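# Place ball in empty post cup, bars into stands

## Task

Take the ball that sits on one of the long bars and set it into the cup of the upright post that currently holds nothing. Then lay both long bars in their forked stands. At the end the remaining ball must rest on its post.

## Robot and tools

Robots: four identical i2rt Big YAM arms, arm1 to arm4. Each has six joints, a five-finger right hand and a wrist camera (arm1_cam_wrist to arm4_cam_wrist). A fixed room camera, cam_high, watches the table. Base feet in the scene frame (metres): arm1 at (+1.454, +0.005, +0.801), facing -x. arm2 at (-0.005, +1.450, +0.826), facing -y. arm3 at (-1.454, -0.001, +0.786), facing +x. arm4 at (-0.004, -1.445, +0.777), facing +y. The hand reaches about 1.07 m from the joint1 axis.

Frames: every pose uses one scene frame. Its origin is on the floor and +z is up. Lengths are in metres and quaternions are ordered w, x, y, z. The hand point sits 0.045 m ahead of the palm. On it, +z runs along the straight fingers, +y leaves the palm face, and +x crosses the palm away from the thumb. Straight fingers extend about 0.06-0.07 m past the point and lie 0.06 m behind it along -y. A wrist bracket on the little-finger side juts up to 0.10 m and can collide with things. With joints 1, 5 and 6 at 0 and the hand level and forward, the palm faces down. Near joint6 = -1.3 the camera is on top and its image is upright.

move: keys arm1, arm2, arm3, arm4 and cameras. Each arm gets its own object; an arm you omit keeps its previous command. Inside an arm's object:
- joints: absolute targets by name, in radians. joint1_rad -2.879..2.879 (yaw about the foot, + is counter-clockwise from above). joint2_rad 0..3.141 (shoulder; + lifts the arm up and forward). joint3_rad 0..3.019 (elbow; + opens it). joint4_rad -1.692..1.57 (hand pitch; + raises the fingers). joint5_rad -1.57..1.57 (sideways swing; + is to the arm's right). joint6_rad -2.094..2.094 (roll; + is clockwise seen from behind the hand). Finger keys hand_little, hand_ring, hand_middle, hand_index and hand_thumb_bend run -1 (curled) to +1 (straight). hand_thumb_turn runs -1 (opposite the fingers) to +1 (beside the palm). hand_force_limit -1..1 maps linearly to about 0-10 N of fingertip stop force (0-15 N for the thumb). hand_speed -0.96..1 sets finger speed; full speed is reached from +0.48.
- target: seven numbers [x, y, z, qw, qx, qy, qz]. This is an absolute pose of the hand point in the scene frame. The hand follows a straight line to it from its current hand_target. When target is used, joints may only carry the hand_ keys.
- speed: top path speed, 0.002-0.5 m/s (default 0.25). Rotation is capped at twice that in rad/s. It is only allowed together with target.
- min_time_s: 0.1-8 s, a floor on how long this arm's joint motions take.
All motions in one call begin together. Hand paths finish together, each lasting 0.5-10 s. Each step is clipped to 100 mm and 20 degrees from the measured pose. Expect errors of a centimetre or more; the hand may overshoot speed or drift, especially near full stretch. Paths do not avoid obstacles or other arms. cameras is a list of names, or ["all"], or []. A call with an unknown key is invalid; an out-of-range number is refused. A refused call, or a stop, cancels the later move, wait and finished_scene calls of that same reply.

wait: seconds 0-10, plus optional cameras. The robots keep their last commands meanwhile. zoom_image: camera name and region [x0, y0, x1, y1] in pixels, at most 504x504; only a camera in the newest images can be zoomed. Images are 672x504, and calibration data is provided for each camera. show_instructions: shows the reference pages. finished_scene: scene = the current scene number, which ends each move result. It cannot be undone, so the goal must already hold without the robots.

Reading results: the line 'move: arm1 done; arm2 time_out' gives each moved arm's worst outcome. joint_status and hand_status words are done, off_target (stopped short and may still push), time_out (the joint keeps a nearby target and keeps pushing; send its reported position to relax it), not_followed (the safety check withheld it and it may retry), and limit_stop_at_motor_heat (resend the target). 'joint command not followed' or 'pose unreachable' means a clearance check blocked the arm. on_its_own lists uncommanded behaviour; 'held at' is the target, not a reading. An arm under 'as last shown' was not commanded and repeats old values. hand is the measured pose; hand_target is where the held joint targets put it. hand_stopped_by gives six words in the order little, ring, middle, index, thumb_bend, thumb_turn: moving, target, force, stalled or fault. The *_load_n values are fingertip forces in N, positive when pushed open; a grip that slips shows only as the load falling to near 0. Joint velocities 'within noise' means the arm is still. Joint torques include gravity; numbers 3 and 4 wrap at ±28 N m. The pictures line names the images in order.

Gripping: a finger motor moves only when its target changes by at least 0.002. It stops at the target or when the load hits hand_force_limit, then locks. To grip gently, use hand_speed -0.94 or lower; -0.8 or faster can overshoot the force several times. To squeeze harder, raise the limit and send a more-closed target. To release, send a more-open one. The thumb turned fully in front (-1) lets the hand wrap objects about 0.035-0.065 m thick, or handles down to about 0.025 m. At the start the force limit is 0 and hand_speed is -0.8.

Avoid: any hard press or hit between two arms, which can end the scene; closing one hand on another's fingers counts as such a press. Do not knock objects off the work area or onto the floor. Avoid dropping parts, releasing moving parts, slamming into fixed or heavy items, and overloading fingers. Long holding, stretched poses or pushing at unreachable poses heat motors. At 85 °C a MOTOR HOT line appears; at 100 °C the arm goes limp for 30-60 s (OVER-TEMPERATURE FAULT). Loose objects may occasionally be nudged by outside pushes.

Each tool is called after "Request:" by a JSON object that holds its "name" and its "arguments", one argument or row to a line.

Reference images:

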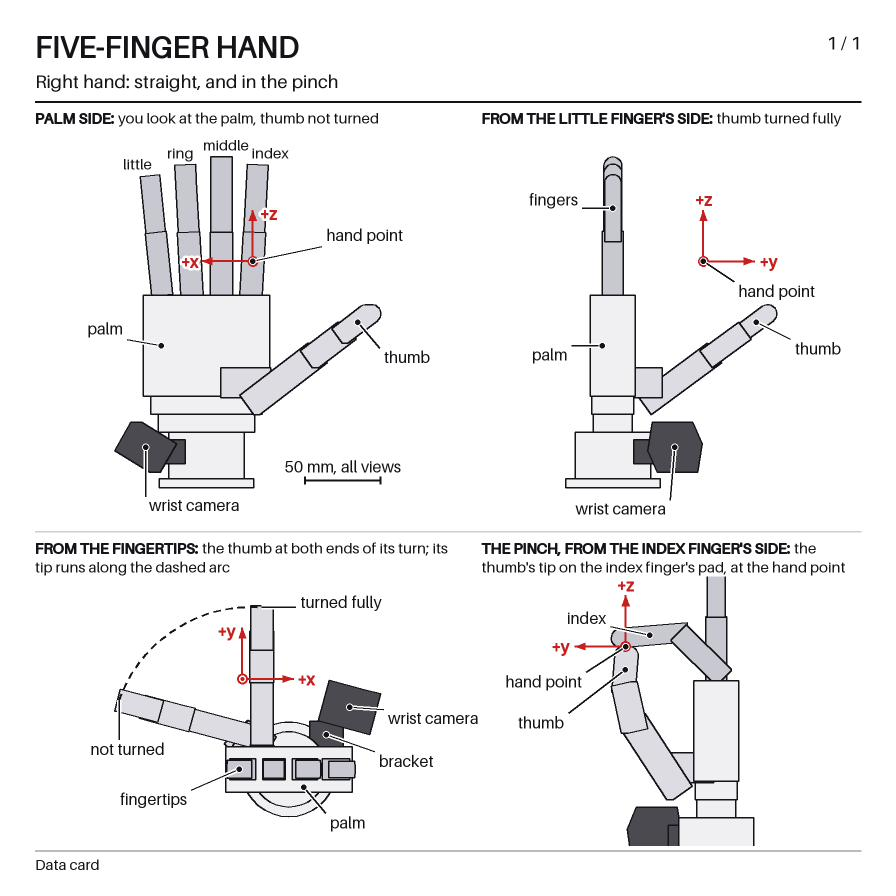

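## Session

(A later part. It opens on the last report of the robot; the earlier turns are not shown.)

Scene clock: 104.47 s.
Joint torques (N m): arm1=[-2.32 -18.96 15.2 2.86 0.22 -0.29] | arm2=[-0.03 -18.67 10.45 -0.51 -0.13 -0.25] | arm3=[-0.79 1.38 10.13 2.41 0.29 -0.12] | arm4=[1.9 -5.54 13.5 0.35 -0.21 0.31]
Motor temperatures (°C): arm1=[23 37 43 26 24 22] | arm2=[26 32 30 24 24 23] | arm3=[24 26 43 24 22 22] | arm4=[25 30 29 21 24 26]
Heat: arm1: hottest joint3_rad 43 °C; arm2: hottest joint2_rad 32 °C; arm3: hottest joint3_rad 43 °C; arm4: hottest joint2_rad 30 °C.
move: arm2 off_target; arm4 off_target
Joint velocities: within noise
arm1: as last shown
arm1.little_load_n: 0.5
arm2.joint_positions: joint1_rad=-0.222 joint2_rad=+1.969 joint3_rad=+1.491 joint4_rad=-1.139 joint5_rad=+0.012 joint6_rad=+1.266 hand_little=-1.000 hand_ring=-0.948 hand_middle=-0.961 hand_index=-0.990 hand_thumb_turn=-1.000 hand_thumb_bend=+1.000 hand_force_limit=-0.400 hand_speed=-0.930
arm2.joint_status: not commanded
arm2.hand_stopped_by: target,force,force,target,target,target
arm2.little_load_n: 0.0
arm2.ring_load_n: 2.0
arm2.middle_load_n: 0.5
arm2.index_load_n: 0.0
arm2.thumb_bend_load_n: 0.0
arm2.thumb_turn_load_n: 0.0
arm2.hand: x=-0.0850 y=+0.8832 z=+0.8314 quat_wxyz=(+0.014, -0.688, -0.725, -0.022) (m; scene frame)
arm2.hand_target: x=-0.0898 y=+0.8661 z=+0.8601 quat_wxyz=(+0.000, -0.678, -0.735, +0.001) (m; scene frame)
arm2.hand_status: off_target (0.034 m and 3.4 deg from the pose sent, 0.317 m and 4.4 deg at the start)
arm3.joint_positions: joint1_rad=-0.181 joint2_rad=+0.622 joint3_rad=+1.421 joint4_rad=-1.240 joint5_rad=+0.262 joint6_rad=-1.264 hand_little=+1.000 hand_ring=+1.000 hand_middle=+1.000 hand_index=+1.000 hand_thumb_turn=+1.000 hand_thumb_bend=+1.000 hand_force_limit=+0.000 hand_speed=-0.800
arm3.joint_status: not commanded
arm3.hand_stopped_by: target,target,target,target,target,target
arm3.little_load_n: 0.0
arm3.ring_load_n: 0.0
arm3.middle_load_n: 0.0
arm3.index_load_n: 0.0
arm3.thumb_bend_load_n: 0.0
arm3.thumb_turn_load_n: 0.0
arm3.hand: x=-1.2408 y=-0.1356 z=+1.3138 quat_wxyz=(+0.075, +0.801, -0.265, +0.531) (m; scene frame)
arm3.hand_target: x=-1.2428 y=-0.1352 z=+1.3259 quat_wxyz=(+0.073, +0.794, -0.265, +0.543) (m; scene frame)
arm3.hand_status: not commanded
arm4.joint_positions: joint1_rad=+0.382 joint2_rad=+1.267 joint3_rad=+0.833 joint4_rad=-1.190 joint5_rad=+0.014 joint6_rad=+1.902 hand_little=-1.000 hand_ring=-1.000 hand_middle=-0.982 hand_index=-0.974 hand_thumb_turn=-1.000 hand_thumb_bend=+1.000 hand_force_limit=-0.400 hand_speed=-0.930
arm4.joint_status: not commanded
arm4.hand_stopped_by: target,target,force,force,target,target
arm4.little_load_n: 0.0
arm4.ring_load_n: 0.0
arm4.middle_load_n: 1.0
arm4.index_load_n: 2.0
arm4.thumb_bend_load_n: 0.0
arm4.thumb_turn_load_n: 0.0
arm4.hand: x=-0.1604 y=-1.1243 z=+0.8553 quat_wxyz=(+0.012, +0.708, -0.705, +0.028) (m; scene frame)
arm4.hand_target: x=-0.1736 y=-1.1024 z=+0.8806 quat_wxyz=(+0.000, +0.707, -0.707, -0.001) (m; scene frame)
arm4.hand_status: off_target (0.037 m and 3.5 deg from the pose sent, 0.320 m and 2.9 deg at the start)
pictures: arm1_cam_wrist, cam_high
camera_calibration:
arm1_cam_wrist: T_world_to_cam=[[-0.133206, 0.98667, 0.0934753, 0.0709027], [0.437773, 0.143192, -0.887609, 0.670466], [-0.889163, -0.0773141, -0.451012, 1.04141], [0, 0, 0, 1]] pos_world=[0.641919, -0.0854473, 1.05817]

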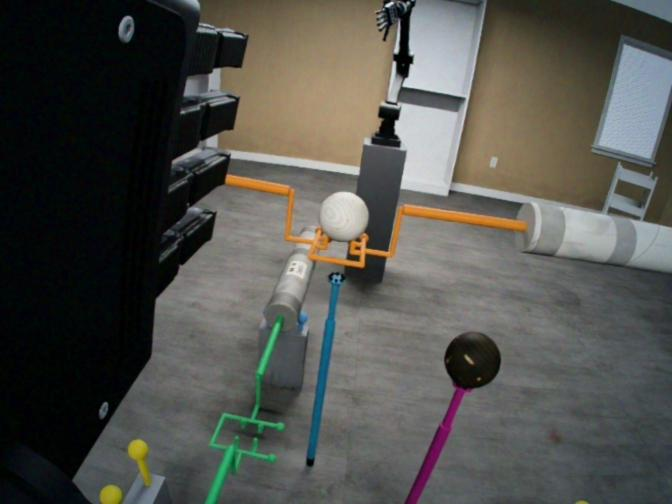

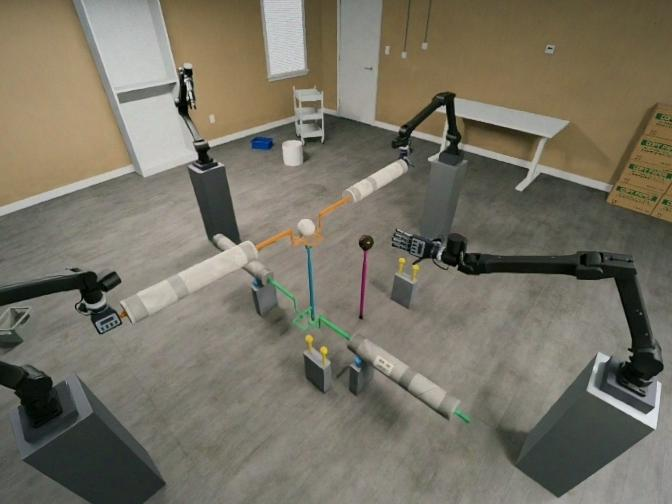

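Request:
{"name": "move", "arguments": {
  "arm2": {"target":[-0.090,0.865,0.843,0,0.6783,0.7348,0],"speed":0.06},
  "arm4": {"target":[-0.174,-1.101,0.839,0,0.7071,-0.7071,0],"speed":0.06},
  "cameras": ["cam_high","arm1_cam_wrist"]
}}

Request:
{"name": "zoom_image", "arguments": {
  "camera": "arm1_cam_wrist",
  "region": [260, 180, 420, 340]
}}

Request:
{"name": "zoom_image", "arguments": {
  "camera": "cam_high",
  "region": [270, 200, 360, 290]
}}

Scene clock: 109.40 s.
Joint torques (N m): arm1=[-2.49 -19.08 15.19 2.88 0.22 -0.29] | arm2=[0.03 -19.08 8.98 0.91 -0.22 -0.23] | arm3=[-0.62 1.67 10.18 2.47 0.31 -0.1] | arm4=[1.55 -6.12 9.47 1.47 -0.1 0.3]
Motor temperatures (°C): arm1=[23 38 44 26 24 23] | arm2=[26 32 31 24 24 23] | arm3=[24 26 43 24 22 22] | arm4=[25 30 29 21 24 26]
Heat: arm1: hottest joint3_rad 44 °C; arm2: hottest joint2_rad 32 °C; arm3: hottest joint3_rad 43 °C; arm4: hottest joint2_rad 30 °C.
move: arm2 off_target; arm4 off_target
Joint velocities: within noise
arm1.joint_positions: joint1_rad=+0.159 joint2_rad=+2.197 joint3_rad=+1.792 joint4_rad=+0.330 joint5_rad=+0.097 joint6_rad=-1.411 hand_little=+1.000 hand_ring=+1.000 hand_middle=+1.000 hand_index=+1.000 hand_thumb_turn=+1.000 hand_thumb_bend=+1.000 hand_force_limit=+0.000 hand_speed=-0.800
arm1.joint_status: not commanded
arm1.hand_stopped_by: target,target,target,target,target,target
arm1.little_load_n: 0.0
arm1.ring_load_n: 0.0
arm1.middle_load_n: 0.0
arm1.index_load_n: 0.0
arm1.thumb_bend_load_n: 0.0
arm1.thumb_turn_load_n: 0.0
arm1.hand: x=+0.5477 y=-0.0880 z=+0.9862 quat_wxyz=(+0.674, -0.029, -0.733, +0.088) (m; scene frame)
arm1.hand_target: x=+0.5346 y=-0.0799 z=+1.0253 quat_wxyz=(+0.701, -0.030, -0.707, +0.084) (m; scene frame)
arm1.hand_status: not commanded
arm2.joint_positions: joint1_rad=-0.222 joint2_rad=+1.991 joint3_rad=+1.491 joint4_rad=-1.139 joint5_rad=+0.015 joint6_rad=+1.263 hand_little=-1.000 hand_ring=-0.948 hand_middle=-0.961 hand_index=-0.990 hand_thumb_turn=-1.000 hand_thumb_bend=+1.000 hand_force_limit=-0.400 hand_speed=-0.930
arm2.joint_status: not commanded
arm2.hand_stopped_by: target,force,force,target,target,target
arm2.little_load_n: 0.0
arm2.ring_load_n: 3.5
arm2.middle_load_n: 0.0
arm2.index_load_n: 0.0
arm2.thumb_bend_load_n: 0.0
arm2.thumb_turn_load_n: 0.0
arm2.hand: x=-0.0849 y=+0.8865 z=+0.8190 quat_wxyz=(+0.021, -0.686, -0.726, -0.031) (m; scene frame)
arm2.hand_target: x=-0.0897 y=+0.8660 z=+0.8434 quat_wxyz=(+0.001, -0.678, -0.735, +0.000) (m; scene frame)
arm2.hand_status: off_target (0.033 m and 4.5 deg from the pose sent, 0.022 m and 3.4 deg at the start)
arm3: as last shown
arm4.joint_positions: joint1_rad=+0.385 joint2_rad=+1.326 joint3_rad=+0.807 joint4_rad=-1.094 joint5_rad=+0.012 joint6_rad=+1.902 hand_little=-1.000 hand_ring=-1.000 hand_middle=-0.982 hand_index=-0.974 hand_thumb_turn=-1.000 hand_thumb_bend=+1.000 hand_force_limit=-0.400 hand_speed=-0.930
arm4.joint_status: not commanded
arm4.hand_stopped_by: target,target,force,force,target,target
arm4.little_load_n: 0.0
arm4.ring_load_n: 0.5
arm4.middle_load_n: 2.5
arm4.index_load_n: 0.0
arm4.thumb_bend_load_n: 0.0
arm4.thumb_turn_load_n: 0.0
arm4.hand: x=-0.1656 y=-1.1153 z=+0.8289 quat_wxyz=(+0.011, +0.709, -0.705, +0.022) (m; scene frame)
arm4.hand_target: x=-0.1738 y=-1.1016 z=+0.8394 quat_wxyz=(+0.000, +0.707, -0.707, +0.000) (m; scene frame)
arm4.hand_status: off_target (0.019 m and 2.9 deg from the pose sent, 0.032 m and 3.5 deg at the start)
pictures: arm1_cam_wrist, cam_high
camera_calibration:
arm1_cam_wrist: T_world_to_cam=[[-0.133206, 0.98667, 0.0934753, 0.0709027], [0.437773, 0.143192, -0.887609, 0.670466], [-0.889163, -0.0773141, -0.451012, 1.04141], [0, 0, 0, 1]] pos_world=[0.641919, -0.0854473, 1.05817]

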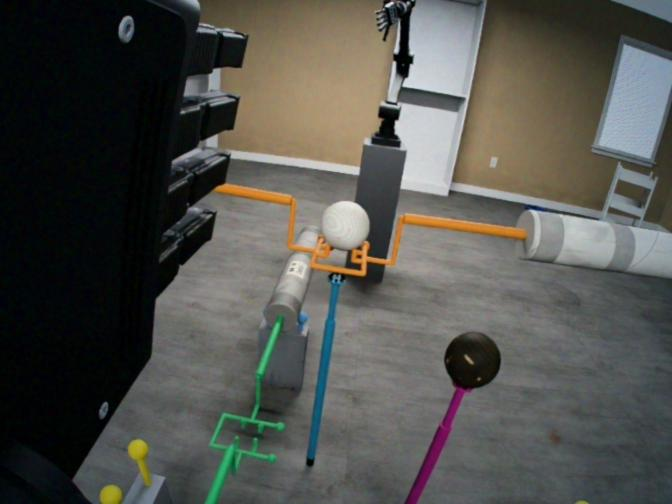

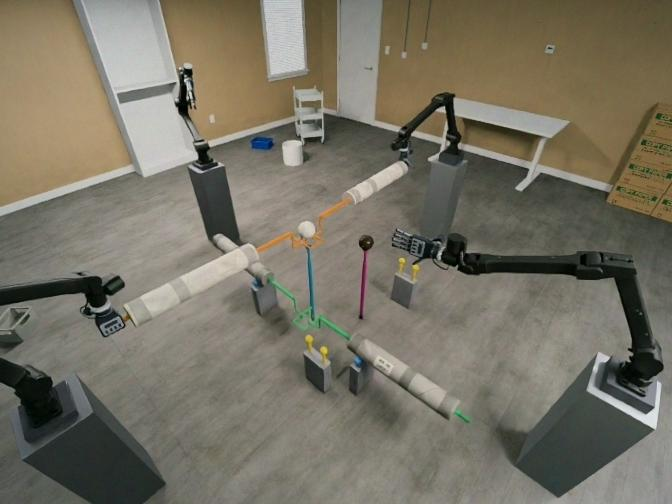

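Scaled by 3.150 from the camera's 672x504 image, which has a finer 960x720 frame.

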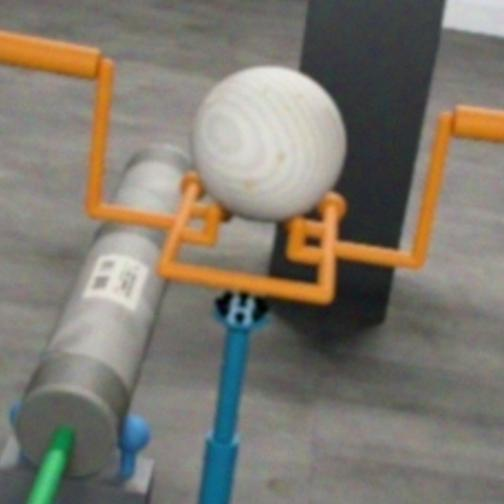

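Scaled by 5.600 from the camera's 672x504 image, which has a finer 960x720 frame.

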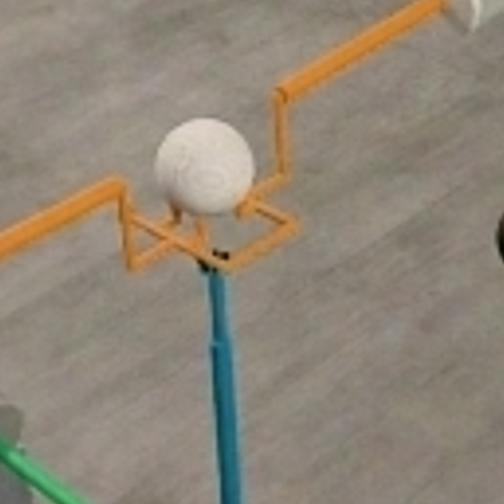

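Request:
{"name": "move", "arguments": {
  "arm2": {"target":[-0.088,0.863,0.800,0,0.6783,0.7348,0],"speed":0.04},
  "arm4": {"target":[-0.172,-1.1035,0.792,0,0.7071,-0.7071,0],"speed":0.04},
  "cameras": ["cam_high","arm1_cam_wrist"]
}}

Request:
{"name": "zoom_image", "arguments": {
  "camera": "arm1_cam_wrist",
  "region": [260, 200, 420, 360]
}}

Request:
{"name": "zoom_image", "arguments": {
  "camera": "cam_high",
  "region": [270, 200, 360, 290]
}}

Scene clock: 123.60 s.
Joint torques (N m): arm1=[-2.55 -19.02 15.17 2.86 0.22 -0.3] | arm2=[0.26 -19.6 8.12 0.9 -0.25 -0.2] | arm3=[-0.79 1.49 10.28 2.41 0.3 -0.11] | arm4=[1.2 -6.3 8.43 1.35 -0.09 0.25]
Motor temperatures (°C): arm1=[23 38 44 26 24 23] | arm2=[26 32 31 24 24 23] | arm3=[24 26 44 24 22 22] | arm4=[25 30 30 21 24 26]
Heat: arm1: hottest joint3_rad 44 °C; arm2: hottest joint2_rad 32 °C; arm3: hottest joint3_rad 44 °C; arm4: hottest joint2_rad 30 °C.
move: arm2 off_target; arm4 off_target
Joint velocities: within noise
arm1, arm3: as last shown
arm2.joint_positions: joint1_rad=-0.222 joint2_rad=+2.051 joint3_rad=+1.464 joint4_rad=-1.049 joint5_rad=+0.016 joint6_rad=+1.263 hand_little=-1.000 hand_ring=-0.948 hand_middle=-0.961 hand_index=-0.990 hand_thumb_turn=-1.000 hand_thumb_bend=+1.000 hand_force_limit=-0.400 hand_speed=-0.930
arm2.joint_status: not commanded
arm2.hand_stopped_by: target,force,force,target,target,target
arm2.little_load_n: 0.0
arm2.ring_load_n: 3.0
arm2.middle_load_n: 0.0
arm2.index_load_n: 0.0
arm2.thumb_bend_load_n: 0.0
arm2.thumb_turn_load_n: 0.0
arm2.hand: x=-0.0852 y=+0.8841 z=+0.7768 quat_wxyz=(+0.020, -0.687, -0.726, -0.029) (m; scene frame)
arm2.hand_target: x=-0.0877 y=+0.8638 z=+0.8005 quat_wxyz=(+0.000, -0.678, -0.735, +0.000) (m; scene frame)
arm2.hand_status: off_target (0.031 m and 4.3 deg from the pose sent, 0.030 m and 4.5 deg at the start)
arm3.thumb_bend_load_n: -0.5
arm4.joint_positions: joint1_rad=+0.385 joint2_rad=+1.399 joint3_rad=+0.734 joint4_rad=-0.941 joint5_rad=+0.012 joint6_rad=+1.902 hand_little=-1.000 hand_ring=-1.000 hand_middle=-0.982 hand_index=-0.974 hand_thumb_turn=-1.000 hand_thumb_bend=+1.000 hand_force_limit=-0.400 hand_speed=-0.930
arm4.joint_status: not commanded
arm4.hand_stopped_by: target,target,force,force,target,target
arm4.little_load_n: 0.5
arm4.ring_load_n: 0.0
arm4.middle_load_n: 1.5
arm4.index_load_n: 1.0
arm4.thumb_bend_load_n: 0.0
arm4.thumb_turn_load_n: 0.0
arm4.hand: x=-0.1656 y=-1.1169 z=+0.7839 quat_wxyz=(+0.009, +0.709, -0.705, +0.019) (m; scene frame)
arm4.hand_target: x=-0.1718 y=-1.1039 z=+0.7923 quat_wxyz=(+0.000, +0.707, -0.707, +0.000) (m; scene frame)
arm4.hand_status: off_target (0.017 m and 2.5 deg from the pose sent, 0.039 m and 2.9 deg at the start)
pictures: arm1_cam_wrist, cam_high
camera_calibration:
arm1_cam_wrist: T_world_to_cam=[[-0.133206, 0.98667, 0.0934753, 0.0709027], [0.437773, 0.143192, -0.887609, 0.670466], [-0.889163, -0.0773141, -0.451012, 1.04141], [0, 0, 0, 1]] pos_world=[0.641919, -0.0854473, 1.05817]

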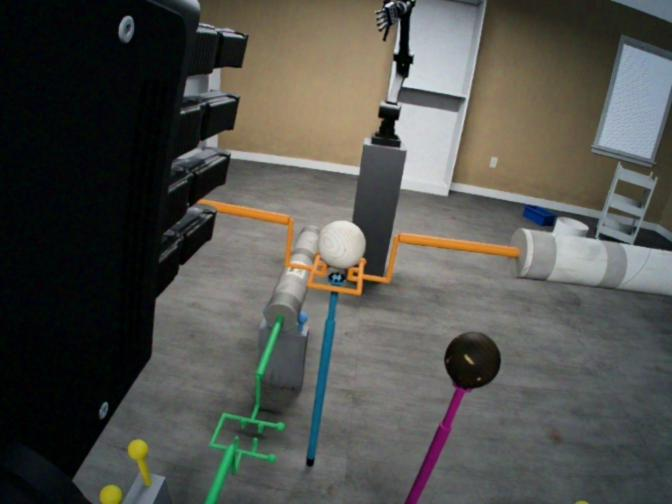

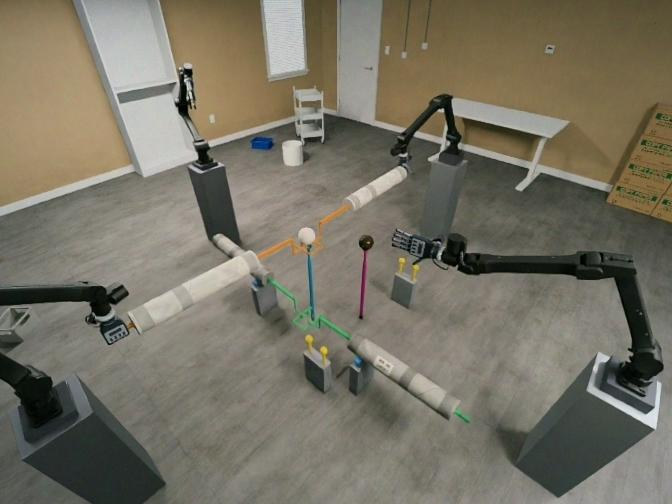

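Scaled by 3.150 from the camera's 672x504 image, which has a finer 960x720 frame.

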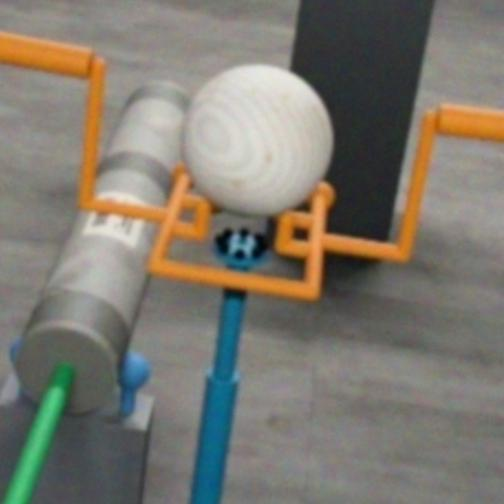

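Scaled by 5.600 from the camera's 672x504 image, which has a finer 960x720 frame.

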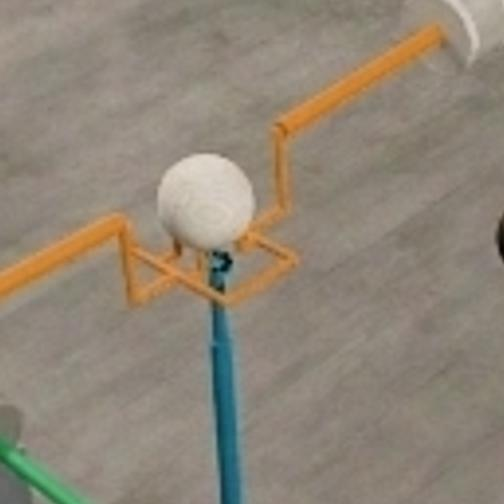

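Request:
{"name": "move", "arguments": {
  "arm2": {"target":[-0.088,0.8615,0.774,0,0.6783,0.7348,0],"speed":0.03},
  "arm4": {"target":[-0.172,-1.105,0.762,0,0.7071,-0.7071,0],"speed":0.03},
  "cameras": ["cam_high","arm1_cam_wrist"]
}}

Request:
{"name": "zoom_image", "arguments": {
  "camera": "arm1_cam_wrist",
  "region": [260, 200, 420, 360]
}}

Request:
{"name": "zoom_image", "arguments": {
  "camera": "cam_high",
  "region": [270, 200, 360, 290]
}}

Scene clock: 129.60 s.
Joint torques (N m): arm1=[-2.55 -18.9 15.2 2.82 0.2 -0.3] | arm2=[0.26 -19.19 7.8 1.09 -0.25 -0.2] | arm3=[-0.73 1.79 10.19 2.44 0.31 -0.1] | arm4=[1.26 -6.36 7.69 1.44 -0.09 0.26]
Motor temperatures (°C): arm1=[23 38 45 26 24 23] | arm2=[26 32 32 24 24 23] | arm3=[24 26 44 24 22 22] | arm4=[25 30 30 21 24 26]
Heat: arm1: hottest joint3_rad 45 °C; arm2: hottest joint2_rad 32 °C; arm3: hottest joint3_rad 44 °C; arm4: hottest joint2_rad 30 °C.
move: arm2 off_target; arm4 off_target
Joint velocities: within noise
arm1, arm3: as last shown
arm2.joint_positions: joint1_rad=-0.222 joint2_rad=+2.084 joint3_rad=+1.454 joint4_rad=-1.001 joint5_rad=+0.016 joint6_rad=+1.263 hand_little=-1.000 hand_ring=-0.948 hand_middle=-0.961 hand_index=-0.990 hand_thumb_turn=-1.000 hand_thumb_bend=+1.000 hand_force_limit=-0.400 hand_speed=-0.930
arm2.joint_status: not commanded
arm2.hand_stopped_by: target,force,force,target,target,target
arm2.little_load_n: 0.0
arm2.ring_load_n: 2.5
arm2.middle_load_n: 0.0
arm2.index_load_n: 0.0
arm2.thumb_bend_load_n: 0.0
arm2.thumb_turn_load_n: 0.0
arm2.hand: x=-0.0854 y=+0.8825 z=+0.7553 quat_wxyz=(+0.019, -0.687, -0.726, -0.028) (m; scene frame)
arm2.hand_target: x=-0.0878 y=+0.8623 z=+0.7745 quat_wxyz=(+0.000, -0.678, -0.735, +0.000) (m; scene frame)
arm2.hand_status: off_target (0.028 m and 4.1 deg from the pose sent, 0.023 m and 4.3 deg at the start)
arm3.thumb_bend_load_n: 0.0
arm3.thumb_turn_load_n: -0.5
arm4.joint_positions: joint1_rad=+0.385 joint2_rad=+1.456 joint3_rad=+0.696 joint4_rad=-0.844 joint5_rad=+0.012 joint6_rad=+1.902 hand_little=-1.000 hand_ring=-1.000 hand_middle=-0.982 hand_index=-0.974 hand_thumb_turn=-1.000 hand_thumb_bend=+1.000 hand_force_limit=-0.400 hand_speed=-0.930
arm4.joint_status: not commanded
arm4.hand_stopped_by: target,target,force,force,target,target
arm4.little_load_n: 0.0
arm4.ring_load_n: 0.0
arm4.middle_load_n: 1.0
arm4.index_load_n: 0.5
arm4.thumb_bend_load_n: 0.0
arm4.thumb_turn_load_n: 0.0
arm4.hand: x=-0.1656 y=-1.1181 z=+0.7558 quat_wxyz=(+0.009, +0.709, -0.705, +0.018) (m; scene frame)
arm4.hand_target: x=-0.1718 y=-1.1053 z=+0.7624 quat_wxyz=(+0.000, +0.707, -0.707, +0.000) (m; scene frame)
arm4.hand_status: off_target (0.016 m and 2.3 deg from the pose sent, 0.026 m and 2.5 deg at the start)
pictures: arm1_cam_wrist, cam_high
camera_calibration:
arm1_cam_wrist: T_world_to_cam=[[-0.133206, 0.98667, 0.0934753, 0.0709027], [0.437773, 0.143192, -0.887609, 0.670466], [-0.889163, -0.0773141, -0.451012, 1.04141], [0, 0, 0, 1]] pos_world=[0.641919, -0.0854473, 1.05817]

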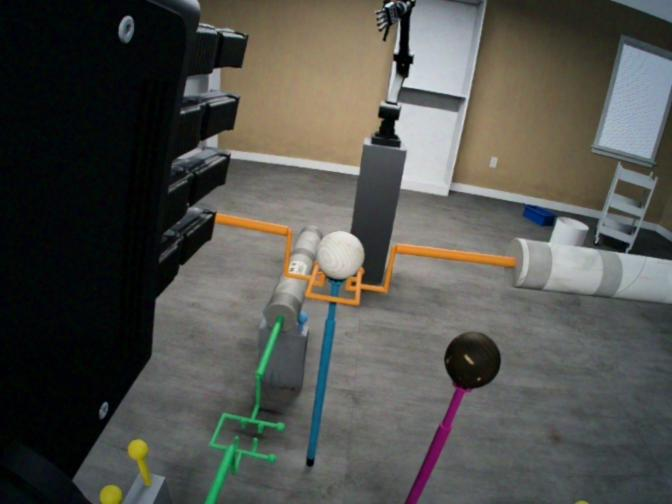

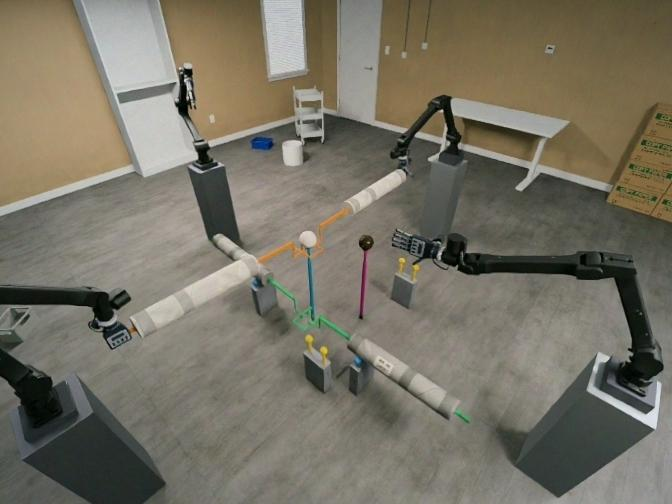

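Scaled by 3.150 from the camera's 672x504 image, which has a finer 960x720 frame.

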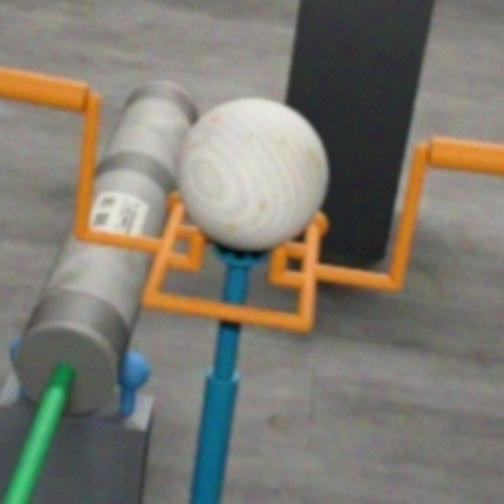

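Scaled by 5.600 from the camera's 672x504 image, which has a finer 960x720 frame.

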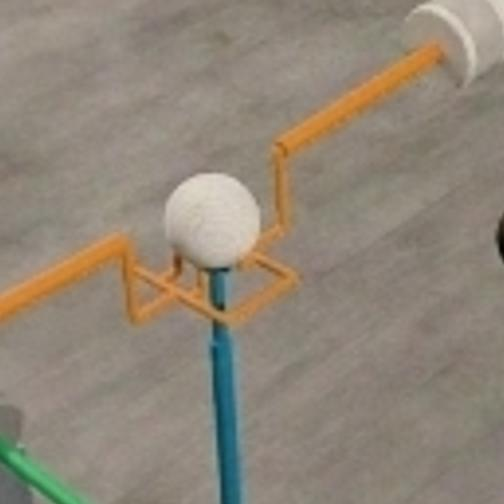

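Request:
{"name": "move", "arguments": {
  "arm2": {"target":[-0.088,0.8605,0.745,0,0.6783,0.7348,0],"speed":0.04},
  "arm4": {"target":[-0.172,-1.106,0.736,0,0.7071,-0.7071,0],"speed":0.04},
  "cameras": ["cam_high","arm1_cam_wrist"]
}}

Request:
{"name": "zoom_image", "arguments": {
  "camera": "arm1_cam_wrist",
  "region": [260, 200, 420, 360]
}}

Request:
{"name": "zoom_image", "arguments": {
  "camera": "cam_high",
  "region": [270, 200, 360, 290]
}}

Scene clock: 134.30 s.
Joint torques (N m): arm1=[-2.73 -18.96 15.23 2.92 0.23 -0.31] | arm2=[0.26 -19.55 7.41 1.01 -0.25 -0.2] | arm3=[-0.73 1.55 10.17 2.43 0.29 -0.1] | arm4=[1.2 -6.59 7.02 1.46 -0.09 0.26]
Motor temperatures (°C): arm1=[23 38 45 26 24 23] | arm2=[26 32 32 24 24 23] | arm3=[24 26 44 24 22 22] | arm4=[25 29 30 21 24 26]
Heat: arm1: hottest joint3_rad 45 °C; arm2: hottest joint2_rad 32 °C; arm3: hottest joint3_rad 44 °C; arm4: hottest joint3_rad 30 °C.
move: arm2 off_target; arm4 off_target
Joint velocities: within noise
arm1, arm3: as last shown
arm2.joint_positions: joint1_rad=-0.222 joint2_rad=+2.131 joint3_rad=+1.445 joint4_rad=-0.943 joint5_rad=+0.016 joint6_rad=+1.263 hand_little=-1.000 hand_ring=-0.948 hand_middle=-0.961 hand_index=-0.990 hand_thumb_turn=-1.000 hand_thumb_bend=+1.000 hand_force_limit=-0.400 hand_speed=-0.930
arm2.joint_status: not commanded
arm2.hand_stopped_by: target,force,force,target,target,target
arm2.little_load_n: 0.0
arm2.ring_load_n: 2.5
arm2.middle_load_n: 0.5
arm2.index_load_n: 0.0
arm2.thumb_bend_load_n: 0.0
arm2.thumb_turn_load_n: -0.5
arm2.hand: x=-0.0854 y=+0.8815 z=+0.7265 quat_wxyz=(+0.018, -0.687, -0.726, -0.027) (m; scene frame)
arm2.hand_target: x=-0.0877 y=+0.8613 z=+0.7454 quat_wxyz=(+0.000, -0.678, -0.735, +0.000) (m; scene frame)
arm2.hand_status: off_target (0.028 m and 3.9 deg from the pose sent, 0.024 m and 4.1 deg at the start)
arm3.thumb_turn_load_n: 0.0
arm4.joint_positions: joint1_rad=+0.385 joint2_rad=+1.517 joint3_rad=+0.669 joint4_rad=-0.755 joint5_rad=+0.012 joint6_rad=+1.902 hand_little=-1.000 hand_ring=-1.000 hand_middle=-0.982 hand_index=-0.974 hand_thumb_turn=-1.000 hand_thumb_bend=+1.000 hand_force_limit=-0.400 hand_speed=-0.930
arm4.joint_status: not commanded
arm4.hand_stopped_by: target,target,force,force,target,target
arm4.little_load_n: 0.0
arm4.ring_load_n: 0.0
arm4.middle_load_n: 1.0
arm4.index_load_n: 1.0
arm4.thumb_bend_load_n: 0.0
arm4.thumb_turn_load_n: 0.0
arm4.hand: x=-0.1655 y=-1.1190 z=+0.7305 quat_wxyz=(+0.009, +0.709, -0.705, +0.018) (m; scene frame)
arm4.hand_target: x=-0.1718 y=-1.1063 z=+0.7364 quat_wxyz=(+0.000, +0.707, -0.707, +0.000) (m; scene frame)
arm4.hand_status: off_target (0.016 m and 2.3 deg from the pose sent, 0.024 m and 2.3 deg at the start)
pictures: arm1_cam_wrist, cam_high
camera_calibration:
arm1_cam_wrist: T_world_to_cam=[[-0.133206, 0.98667, 0.0934753, 0.0709027], [0.437773, 0.143192, -0.887609, 0.670466], [-0.889163, -0.0773141, -0.451012, 1.04141], [0, 0, 0, 1]] pos_world=[0.641919, -0.0854473, 1.05817]

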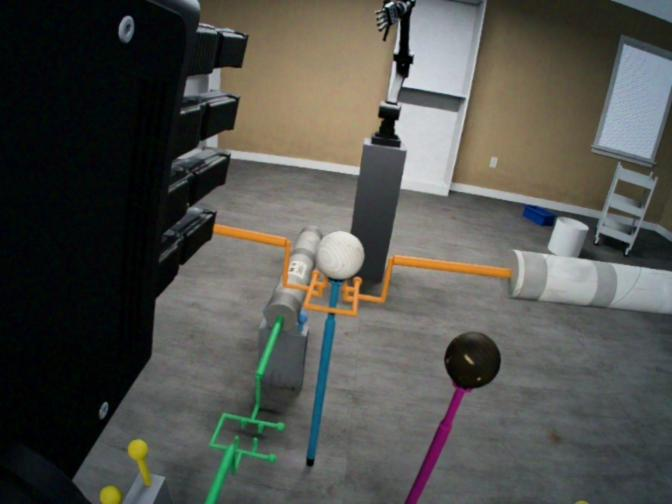

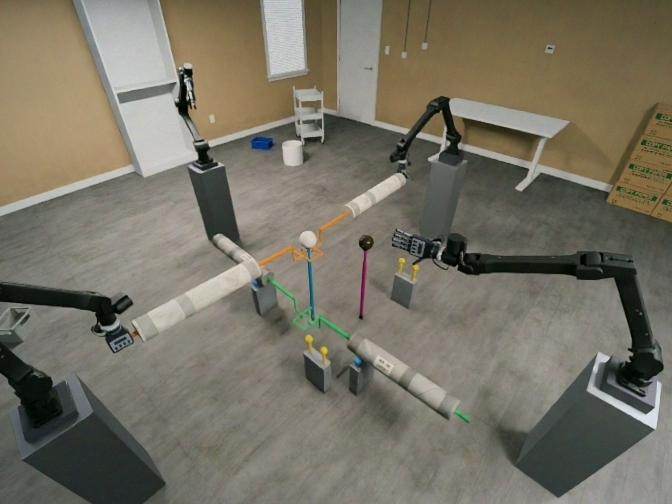

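Scaled by 3.150 from the camera's 672x504 image, which has a finer 960x720 frame.

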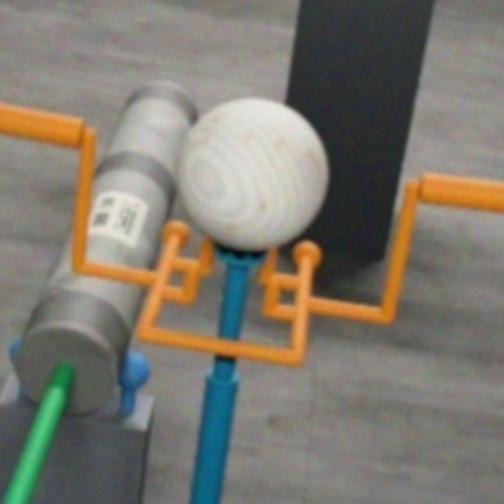

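Scaled by 5.600 from the camera's 672x504 image, which has a finer 960x720 frame.

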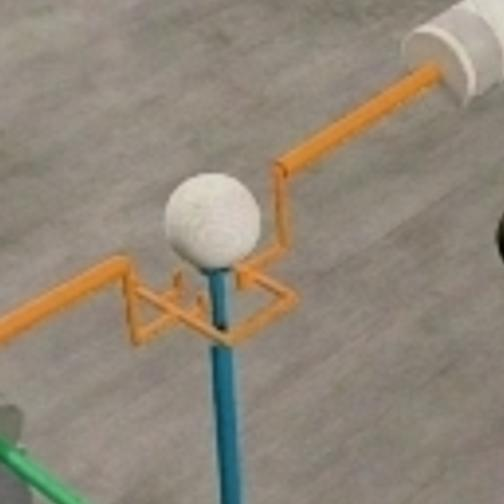

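Request:
{"name": "move", "arguments": {
  "arm2": {"target":[-0.088,0.860,0.727,0,0.6783,0.7348,0],"speed":0.04},
  "arm4": {"target":[-0.172,-1.1065,0.714,0,0.7071,-0.7071,0],"speed":0.04},
  "cameras": ["cam_high","arm1_cam_wrist"]
}}

Request:
{"name": "zoom_image", "arguments": {
  "camera": "arm1_cam_wrist",
  "region": [260, 200, 420, 360]
}}

Request:
{"name": "move", "arguments": {
  "arm2": {"target":[0.018,0.860,0.727,0,0.6783,0.7348,0],"speed":0.06},
  "arm4": {"target":[-0.066,-1.1065,0.714,0,0.7071,-0.7071,0],"speed":0.06},
  "cameras": ["cam_high","arm1_cam_wrist"]
}}

Request:
{"name": "zoom_image", "arguments": {
  "camera": "cam_high",
  "region": [270, 200, 360, 290]
}}

Scene clock: 140.40 s.
Joint torques (N m): arm1=[-2.2 -18.84 15.16 2.86 0.21 -0.29] | arm2=[0.26 -19.66 7.2 1.01 -0.25 -0.2] | arm3=[-0.62 1.61 10.14 2.48 0.27 -0.1] | arm4=[1.2 -6.89 6.42 1.47 -0.09 0.26]
Motor temperatures (°C): arm1=[23 39 45 26 24 23] | arm2=[26 32 32 24 24 23] | arm3=[24 26 44 24 22 22] | arm4=[25 29 29 21 24 26]
Heat: arm1: hottest joint3_rad 45 °C; arm2: hottest joint2_rad 32 °C; arm3: hottest joint3_rad 44 °C; arm4: hottest joint2_rad 29 °C.
move: arm2 off_target; arm4 off_target
Joint velocities: within noise
arm1, arm3: as last shown
arm2.joint_positions: joint1_rad=-0.222 joint2_rad=+2.162 joint3_rad=+1.442 joint4_rad=-0.909 joint5_rad=+0.016 joint6_rad=+1.263 hand_little=-1.000 hand_ring=-0.948 hand_middle=-0.961 hand_index=-0.990 hand_thumb_turn=-1.000 hand_thumb_bend=+1.000 hand_force_limit=-0.400 hand_speed=-0.930
arm2.joint_status: not commanded
arm2.hand_stopped_by: target,force,force,target,target,target
arm2.little_load_n: 0.5
arm2.ring_load_n: 2.5
arm2.middle_load_n: 0.5
arm2.index_load_n: 0.0
arm2.thumb_bend_load_n: 0.0
arm2.thumb_turn_load_n: 0.0
arm2.hand: x=-0.0853 y=+0.8810 z=+0.7089 quat_wxyz=(+0.018, -0.687, -0.726, -0.026) (m; scene frame)
arm2.hand_target: x=-0.0878 y=+0.8605 z=+0.7276 quat_wxyz=(+0.000, -0.678, -0.735, +0.000) (m; scene frame)
arm2.hand_status: off_target (0.028 m and 3.9 deg from the pose sent, 0.022 m and 3.9 deg at the start)
arm4.joint_positions: joint1_rad=+0.385 joint2_rad=+1.575 joint3_rad=+0.651 joint4_rad=-0.679 joint5_rad=+0.012 joint6_rad=+1.902 hand_little=-1.000 hand_ring=-1.000 hand_middle=-0.982 hand_index=-0.974 hand_thumb_turn=-1.000 hand_thumb_bend=+1.000 hand_force_limit=-0.400 hand_speed=-0.930
arm4.joint_status: not commanded
arm4.hand_stopped_by: target,target,force,force,target,target
arm4.little_load_n: 0.0
arm4.ring_load_n: 0.0
arm4.middle_load_n: 1.0
arm4.index_load_n: 1.0
arm4.thumb_bend_load_n: 0.0
arm4.thumb_turn_load_n: 0.5
arm4.hand: x=-0.1657 y=-1.1192 z=+0.7089 quat_wxyz=(+0.008, +0.709, -0.705, +0.017) (m; scene frame)
arm4.hand_target: x=-0.1718 y=-1.1068 z=+0.7143 quat_wxyz=(+0.000, +0.707, -0.707, +0.000) (m; scene frame)
arm4.hand_status: off_target (0.015 m and 2.2 deg from the pose sent, 0.022 m and 2.3 deg at the start)
pictures: arm1_cam_wrist, cam_high
camera_calibration:
arm1_cam_wrist: T_world_to_cam=[[-0.133206, 0.98667, 0.0934753, 0.0709027], [0.437773, 0.143192, -0.887609, 0.670466], [-0.889163, -0.0773141, -0.451012, 1.04141], [0, 0, 0, 1]] pos_world=[0.641919, -0.0854473, 1.05817]

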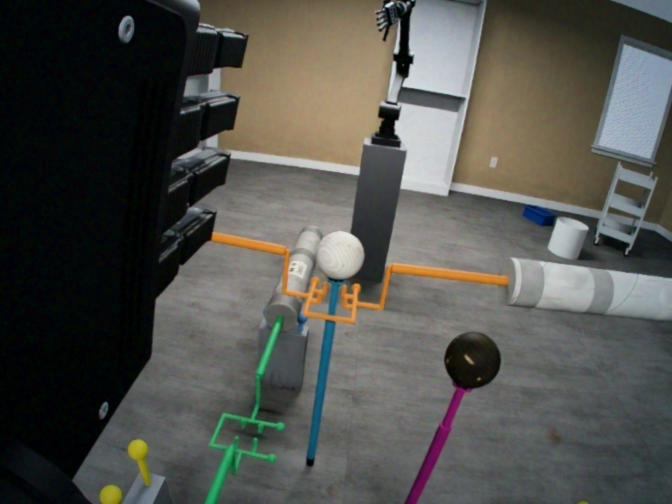

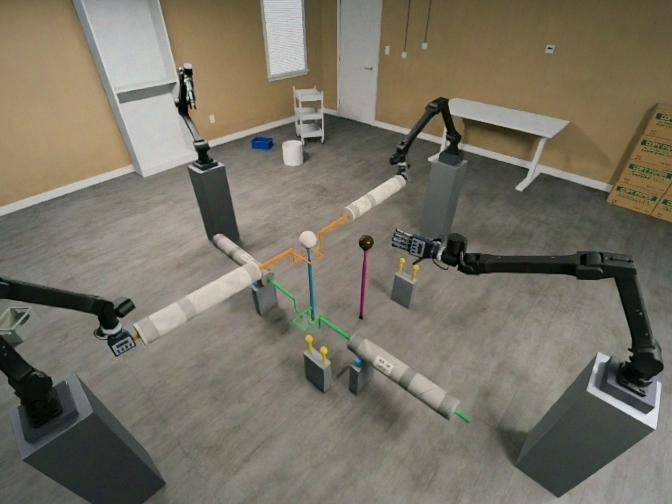

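Scaled by 3.150 from the camera's 672x504 image, which has a finer 960x720 frame.

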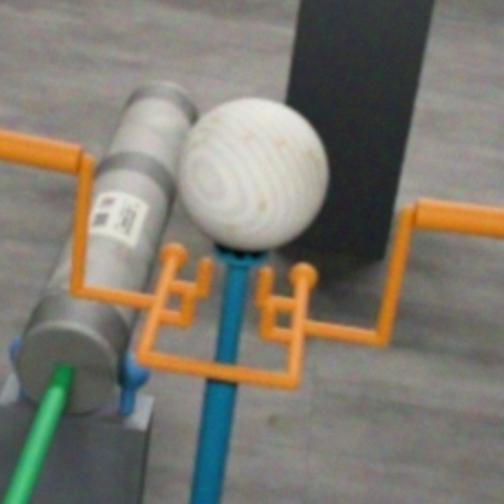

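Scene clock: 142.80 s.
Joint torques (N m): arm1=[-2.55 -18.96 15.19 2.86 0.21 -0.3] | arm2=[0.73 -21.95 6.32 0.46 -0.14 -0.13] | arm3=[-0.38 1.67 10.19 2.4 0.29 -0.11] | arm4=[-0.56 -8.64 5.45 0.95 -0.26 0.02]
Motor temperatures (°C): arm1=[23 39 45 26 24 23] | arm2=[26 32 32 24 24 23] | arm3=[24 26 44 24 22 22] | arm4=[25 29 29 21 24 26]
Heat: arm1: hottest joint3_rad 45 °C; arm2: hottest joint2_rad 32 °C; arm3: hottest joint3_rad 44 °C; arm4: hottest joint2_rad 29 °C.
move: arm2 off_target; arm4 off_target
Joint velocities: within noise
arm1, arm3: as last shown
arm1.thumb_turn_load_n: 0.5
arm2.joint_positions: joint1_rad=-0.046 joint2_rad=+2.162 joint3_rad=+1.385 joint4_rad=-0.864 joint5_rad=+0.013 joint6_rad=+1.438 hand_little=-1.000 hand_ring=-0.948 hand_middle=-0.961 hand_index=-0.990 hand_thumb_turn=-1.000 hand_thumb_bend=+1.000 hand_force_limit=-0.400 hand_speed=-0.930
arm2.joint_status: not commanded
arm2.hand_stopped_by: target,force,force,target,target,target
arm2.little_load_n: 0.0
arm2.ring_load_n: 3.5
arm2.middle_load_n: 0.0
arm2.index_load_n: 0.0
arm2.thumb_bend_load_n: 0.0
arm2.thumb_turn_load_n: 0.5
arm2.hand: x=+0.0138 y=+0.8824 z=+0.6935 quat_wxyz=(+0.024, -0.686, -0.726, -0.028) (m; scene frame)
arm2.hand_target: x=+0.0181 y=+0.8608 z=+0.7269 quat_wxyz=(+0.000, -0.678, -0.735, +0.000) (m; scene frame)
arm2.hand_status: off_target (0.041 m and 4.4 deg from the pose sent, 0.107 m and 3.9 deg at the start)
arm3.thumb_bend_load_n: 0.5
arm4.joint_positions: joint1_rad=+0.075 joint2_rad=+1.564 joint3_rad=+0.607 joint4_rad=-0.654 joint5_rad=+0.016 joint6_rad=+1.594 hand_little=-1.000 hand_ring=-1.000 hand_middle=-0.982 hand_index=-0.974 hand_thumb_turn=-1.000 hand_thumb_bend=+1.000 hand_force_limit=-0.400 hand_speed=-0.930
arm4.joint_status: not commanded
arm4.hand_stopped_by: target,target,force,force,target,target
arm4.little_load_n: 0.0
arm4.ring_load_n: 0.0
arm4.middle_load_n: 2.0
arm4.index_load_n: 0.5
arm4.thumb_bend_load_n: 0.0
arm4.thumb_turn_load_n: 0.0
arm4.hand: x=-0.0691 y=-1.1190 z=+0.7013 quat_wxyz=(+0.015, +0.708, -0.705, +0.020) (m; scene frame)
arm4.hand_target: x=-0.0661 y=-1.1066 z=+0.7137 quat_wxyz=(+0.000, +0.707, -0.707, +0.000) (m; scene frame)
arm4.hand_status: off_target (0.018 m and 2.9 deg from the pose sent, 0.101 m and 2.2 deg at the start)
pictures: arm1_cam_wrist, cam_high
camera_calibration:
arm1_cam_wrist: T_world_to_cam=[[-0.133206, 0.98667, 0.0934753, 0.0709027], [0.437773, 0.143192, -0.887609, 0.670466], [-0.889163, -0.0773141, -0.451012, 1.04141], [0, 0, 0, 1]] pos_world=[0.641919, -0.0854473, 1.05817]

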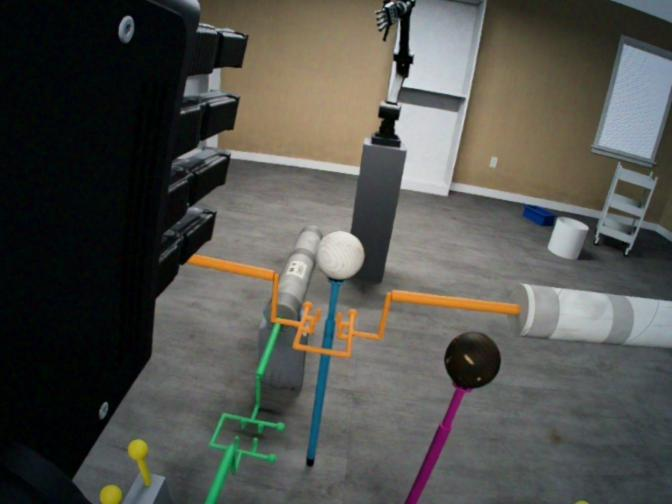

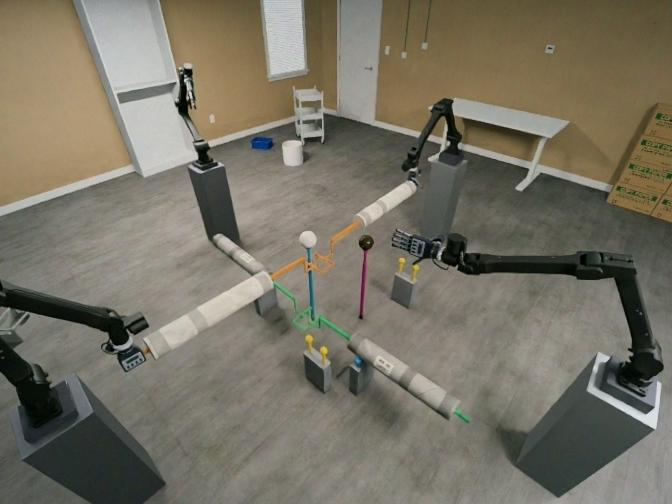

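Scaled by 5.600 from the camera's 672x504 image, which has a finer 960x720 frame.

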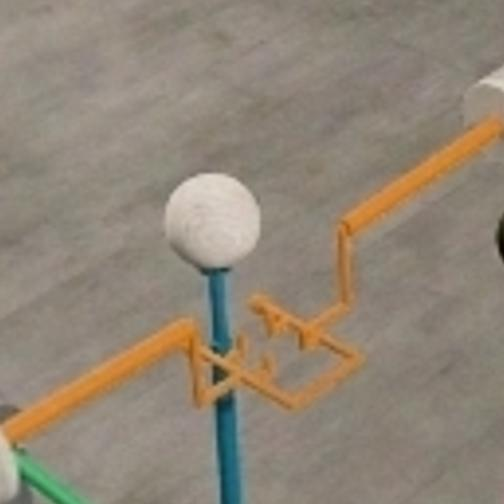

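Request:
{"name": "move", "arguments": {
  "arm2": {"target":[0.050,0.860,0.737,0,0.6783,0.7348,0],"speed":0.06},
  "arm4": {"target":[-0.035,-1.1065,0.714,0,0.7071,-0.7071,0],"speed":0.06},
  "cameras": ["cam_high","arm1_cam_wrist"]
}}

Request:
{"name": "zoom_image", "arguments": {
  "camera": "cam_high",
  "region": [270, 200, 390, 320]
}}

Scene clock: 148.93 s.
Joint torques (N m): arm1=[-2.61 -19.14 15.19 2.89 0.21 -0.3] | arm2=[0.85 -22.89 6.56 -0.18 -0.13 -0.13] | arm3=[-0.62 1.55 10.11 2.48 0.31 -0.11] | arm4=[-0.44 -8.53 5.72 0.84 -0.28 0.01]
Motor temperatures (°C): arm1=[23 39 46 26 24 23] | arm2=[26 33 32 24 24 23] | arm3=[24 26 44 24 22 22] | arm4=[25 29 28 21 24 26]
Heat: arm1: hottest joint3_rad 46 °C; arm2: hottest joint2_rad 33 °C; arm3: hottest joint3_rad 44 °C; arm4: hottest joint2_rad 29 °C.
move: arm2 off_target; arm4 off_target
Joint velocities: within noise
arm1, arm3: as last shown
arm1.thumb_turn_load_n: 0.0
arm2.joint_positions: joint1_rad=+0.010 joint2_rad=+2.155 joint3_rad=+1.380 joint4_rad=-0.864 joint5_rad=+0.013 joint6_rad=+1.495 hand_little=-1.000 hand_ring=-0.948 hand_middle=-0.961 hand_index=-0.990 hand_thumb_turn=-1.000 hand_thumb_bend=+1.000 hand_force_limit=-0.400 hand_speed=-0.930
arm2.joint_status: not commanded
arm2.hand_stopped_by: target,force,force,target,target,target
arm2.little_load_n: 0.0
arm2.ring_load_n: 3.0
arm2.middle_load_n: 0.5
arm2.index_load_n: 0.0
arm2.thumb_bend_load_n: 0.0
arm2.thumb_turn_load_n: 0.0
arm2.hand: x=+0.0446 y=+0.8819 z=+0.6959 quat_wxyz=(+0.025, -0.686, -0.726, -0.026) (m; scene frame)
arm2.hand_target: x=+0.0501 y=+0.8610 z=+0.7362 quat_wxyz=(+0.000, -0.678, -0.735, +0.000) (m; scene frame)
arm2.hand_status: off_target (0.047 m and 4.3 deg from the pose sent, 0.061 m and 4.5 deg at the start)
arm3.thumb_bend_load_n: 0.0
arm4.joint_positions: joint1_rad=-0.027 joint2_rad=+1.563 joint3_rad=+0.607 joint4_rad=-0.652 joint5_rad=+0.014 joint6_rad=+1.495 hand_little=-1.000 hand_ring=-1.000 hand_middle=-0.982 hand_index=-0.974 hand_thumb_turn=-1.000 hand_thumb_bend=+1.000 hand_force_limit=-0.400 hand_speed=-0.930
arm4.joint_status: not commanded
arm4.hand_stopped_by: target,target,force,force,target,target
arm4.little_load_n: 0.0
arm4.ring_load_n: 0.0
arm4.middle_load_n: 1.5
arm4.index_load_n: 0.5
arm4.thumb_bend_load_n: -0.5
arm4.thumb_turn_load_n: 0.0
arm4.hand: x=-0.0392 y=-1.1194 z=+0.7015 quat_wxyz=(+0.016, +0.707, -0.706, +0.018) (m; scene frame)
arm4.hand_target: x=-0.0351 y=-1.1066 z=+0.7138 quat_wxyz=(+0.000, +0.707, -0.707, +0.000) (m; scene frame)
arm4.hand_status: off_target (0.018 m and 2.8 deg from the pose sent, 0.038 m and 2.9 deg at the start)
pictures: arm1_cam_wrist, cam_high
camera_calibration:
arm1_cam_wrist: T_world_to_cam=[[-0.133206, 0.98667, 0.0934753, 0.0709027], [0.437773, 0.143192, -0.887609, 0.670466], [-0.889163, -0.0773141, -0.451012, 1.04141], [0, 0, 0, 1]] pos_world=[0.641919, -0.0854473, 1.05817]

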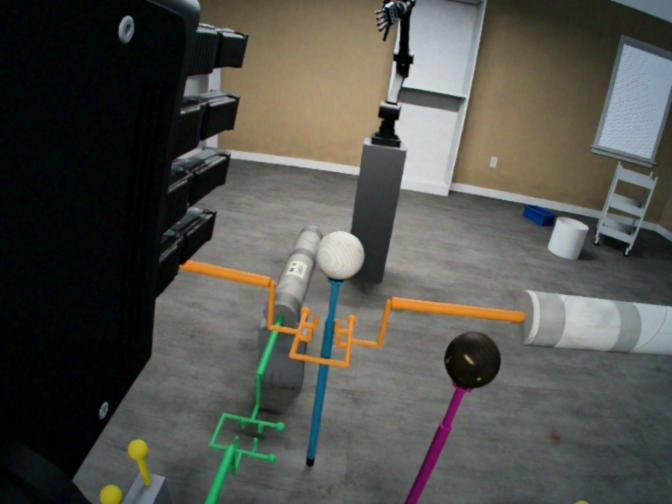

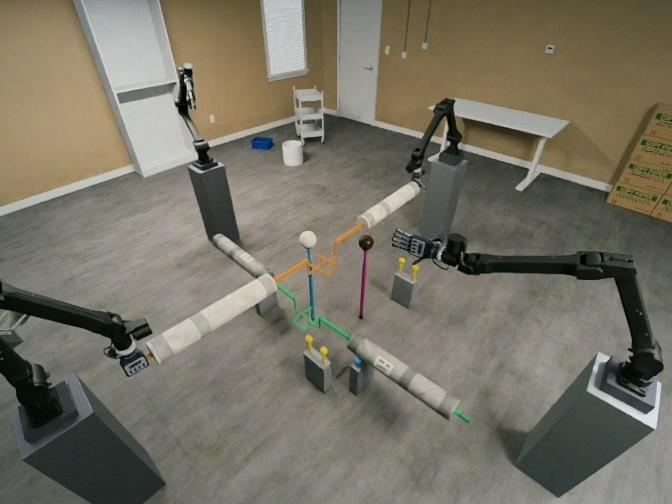

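Scaled by 4.200 from the camera's 672x504 image, which has a finer 960x720 frame.

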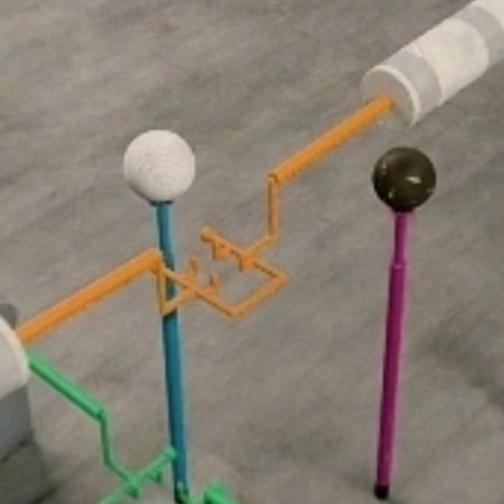

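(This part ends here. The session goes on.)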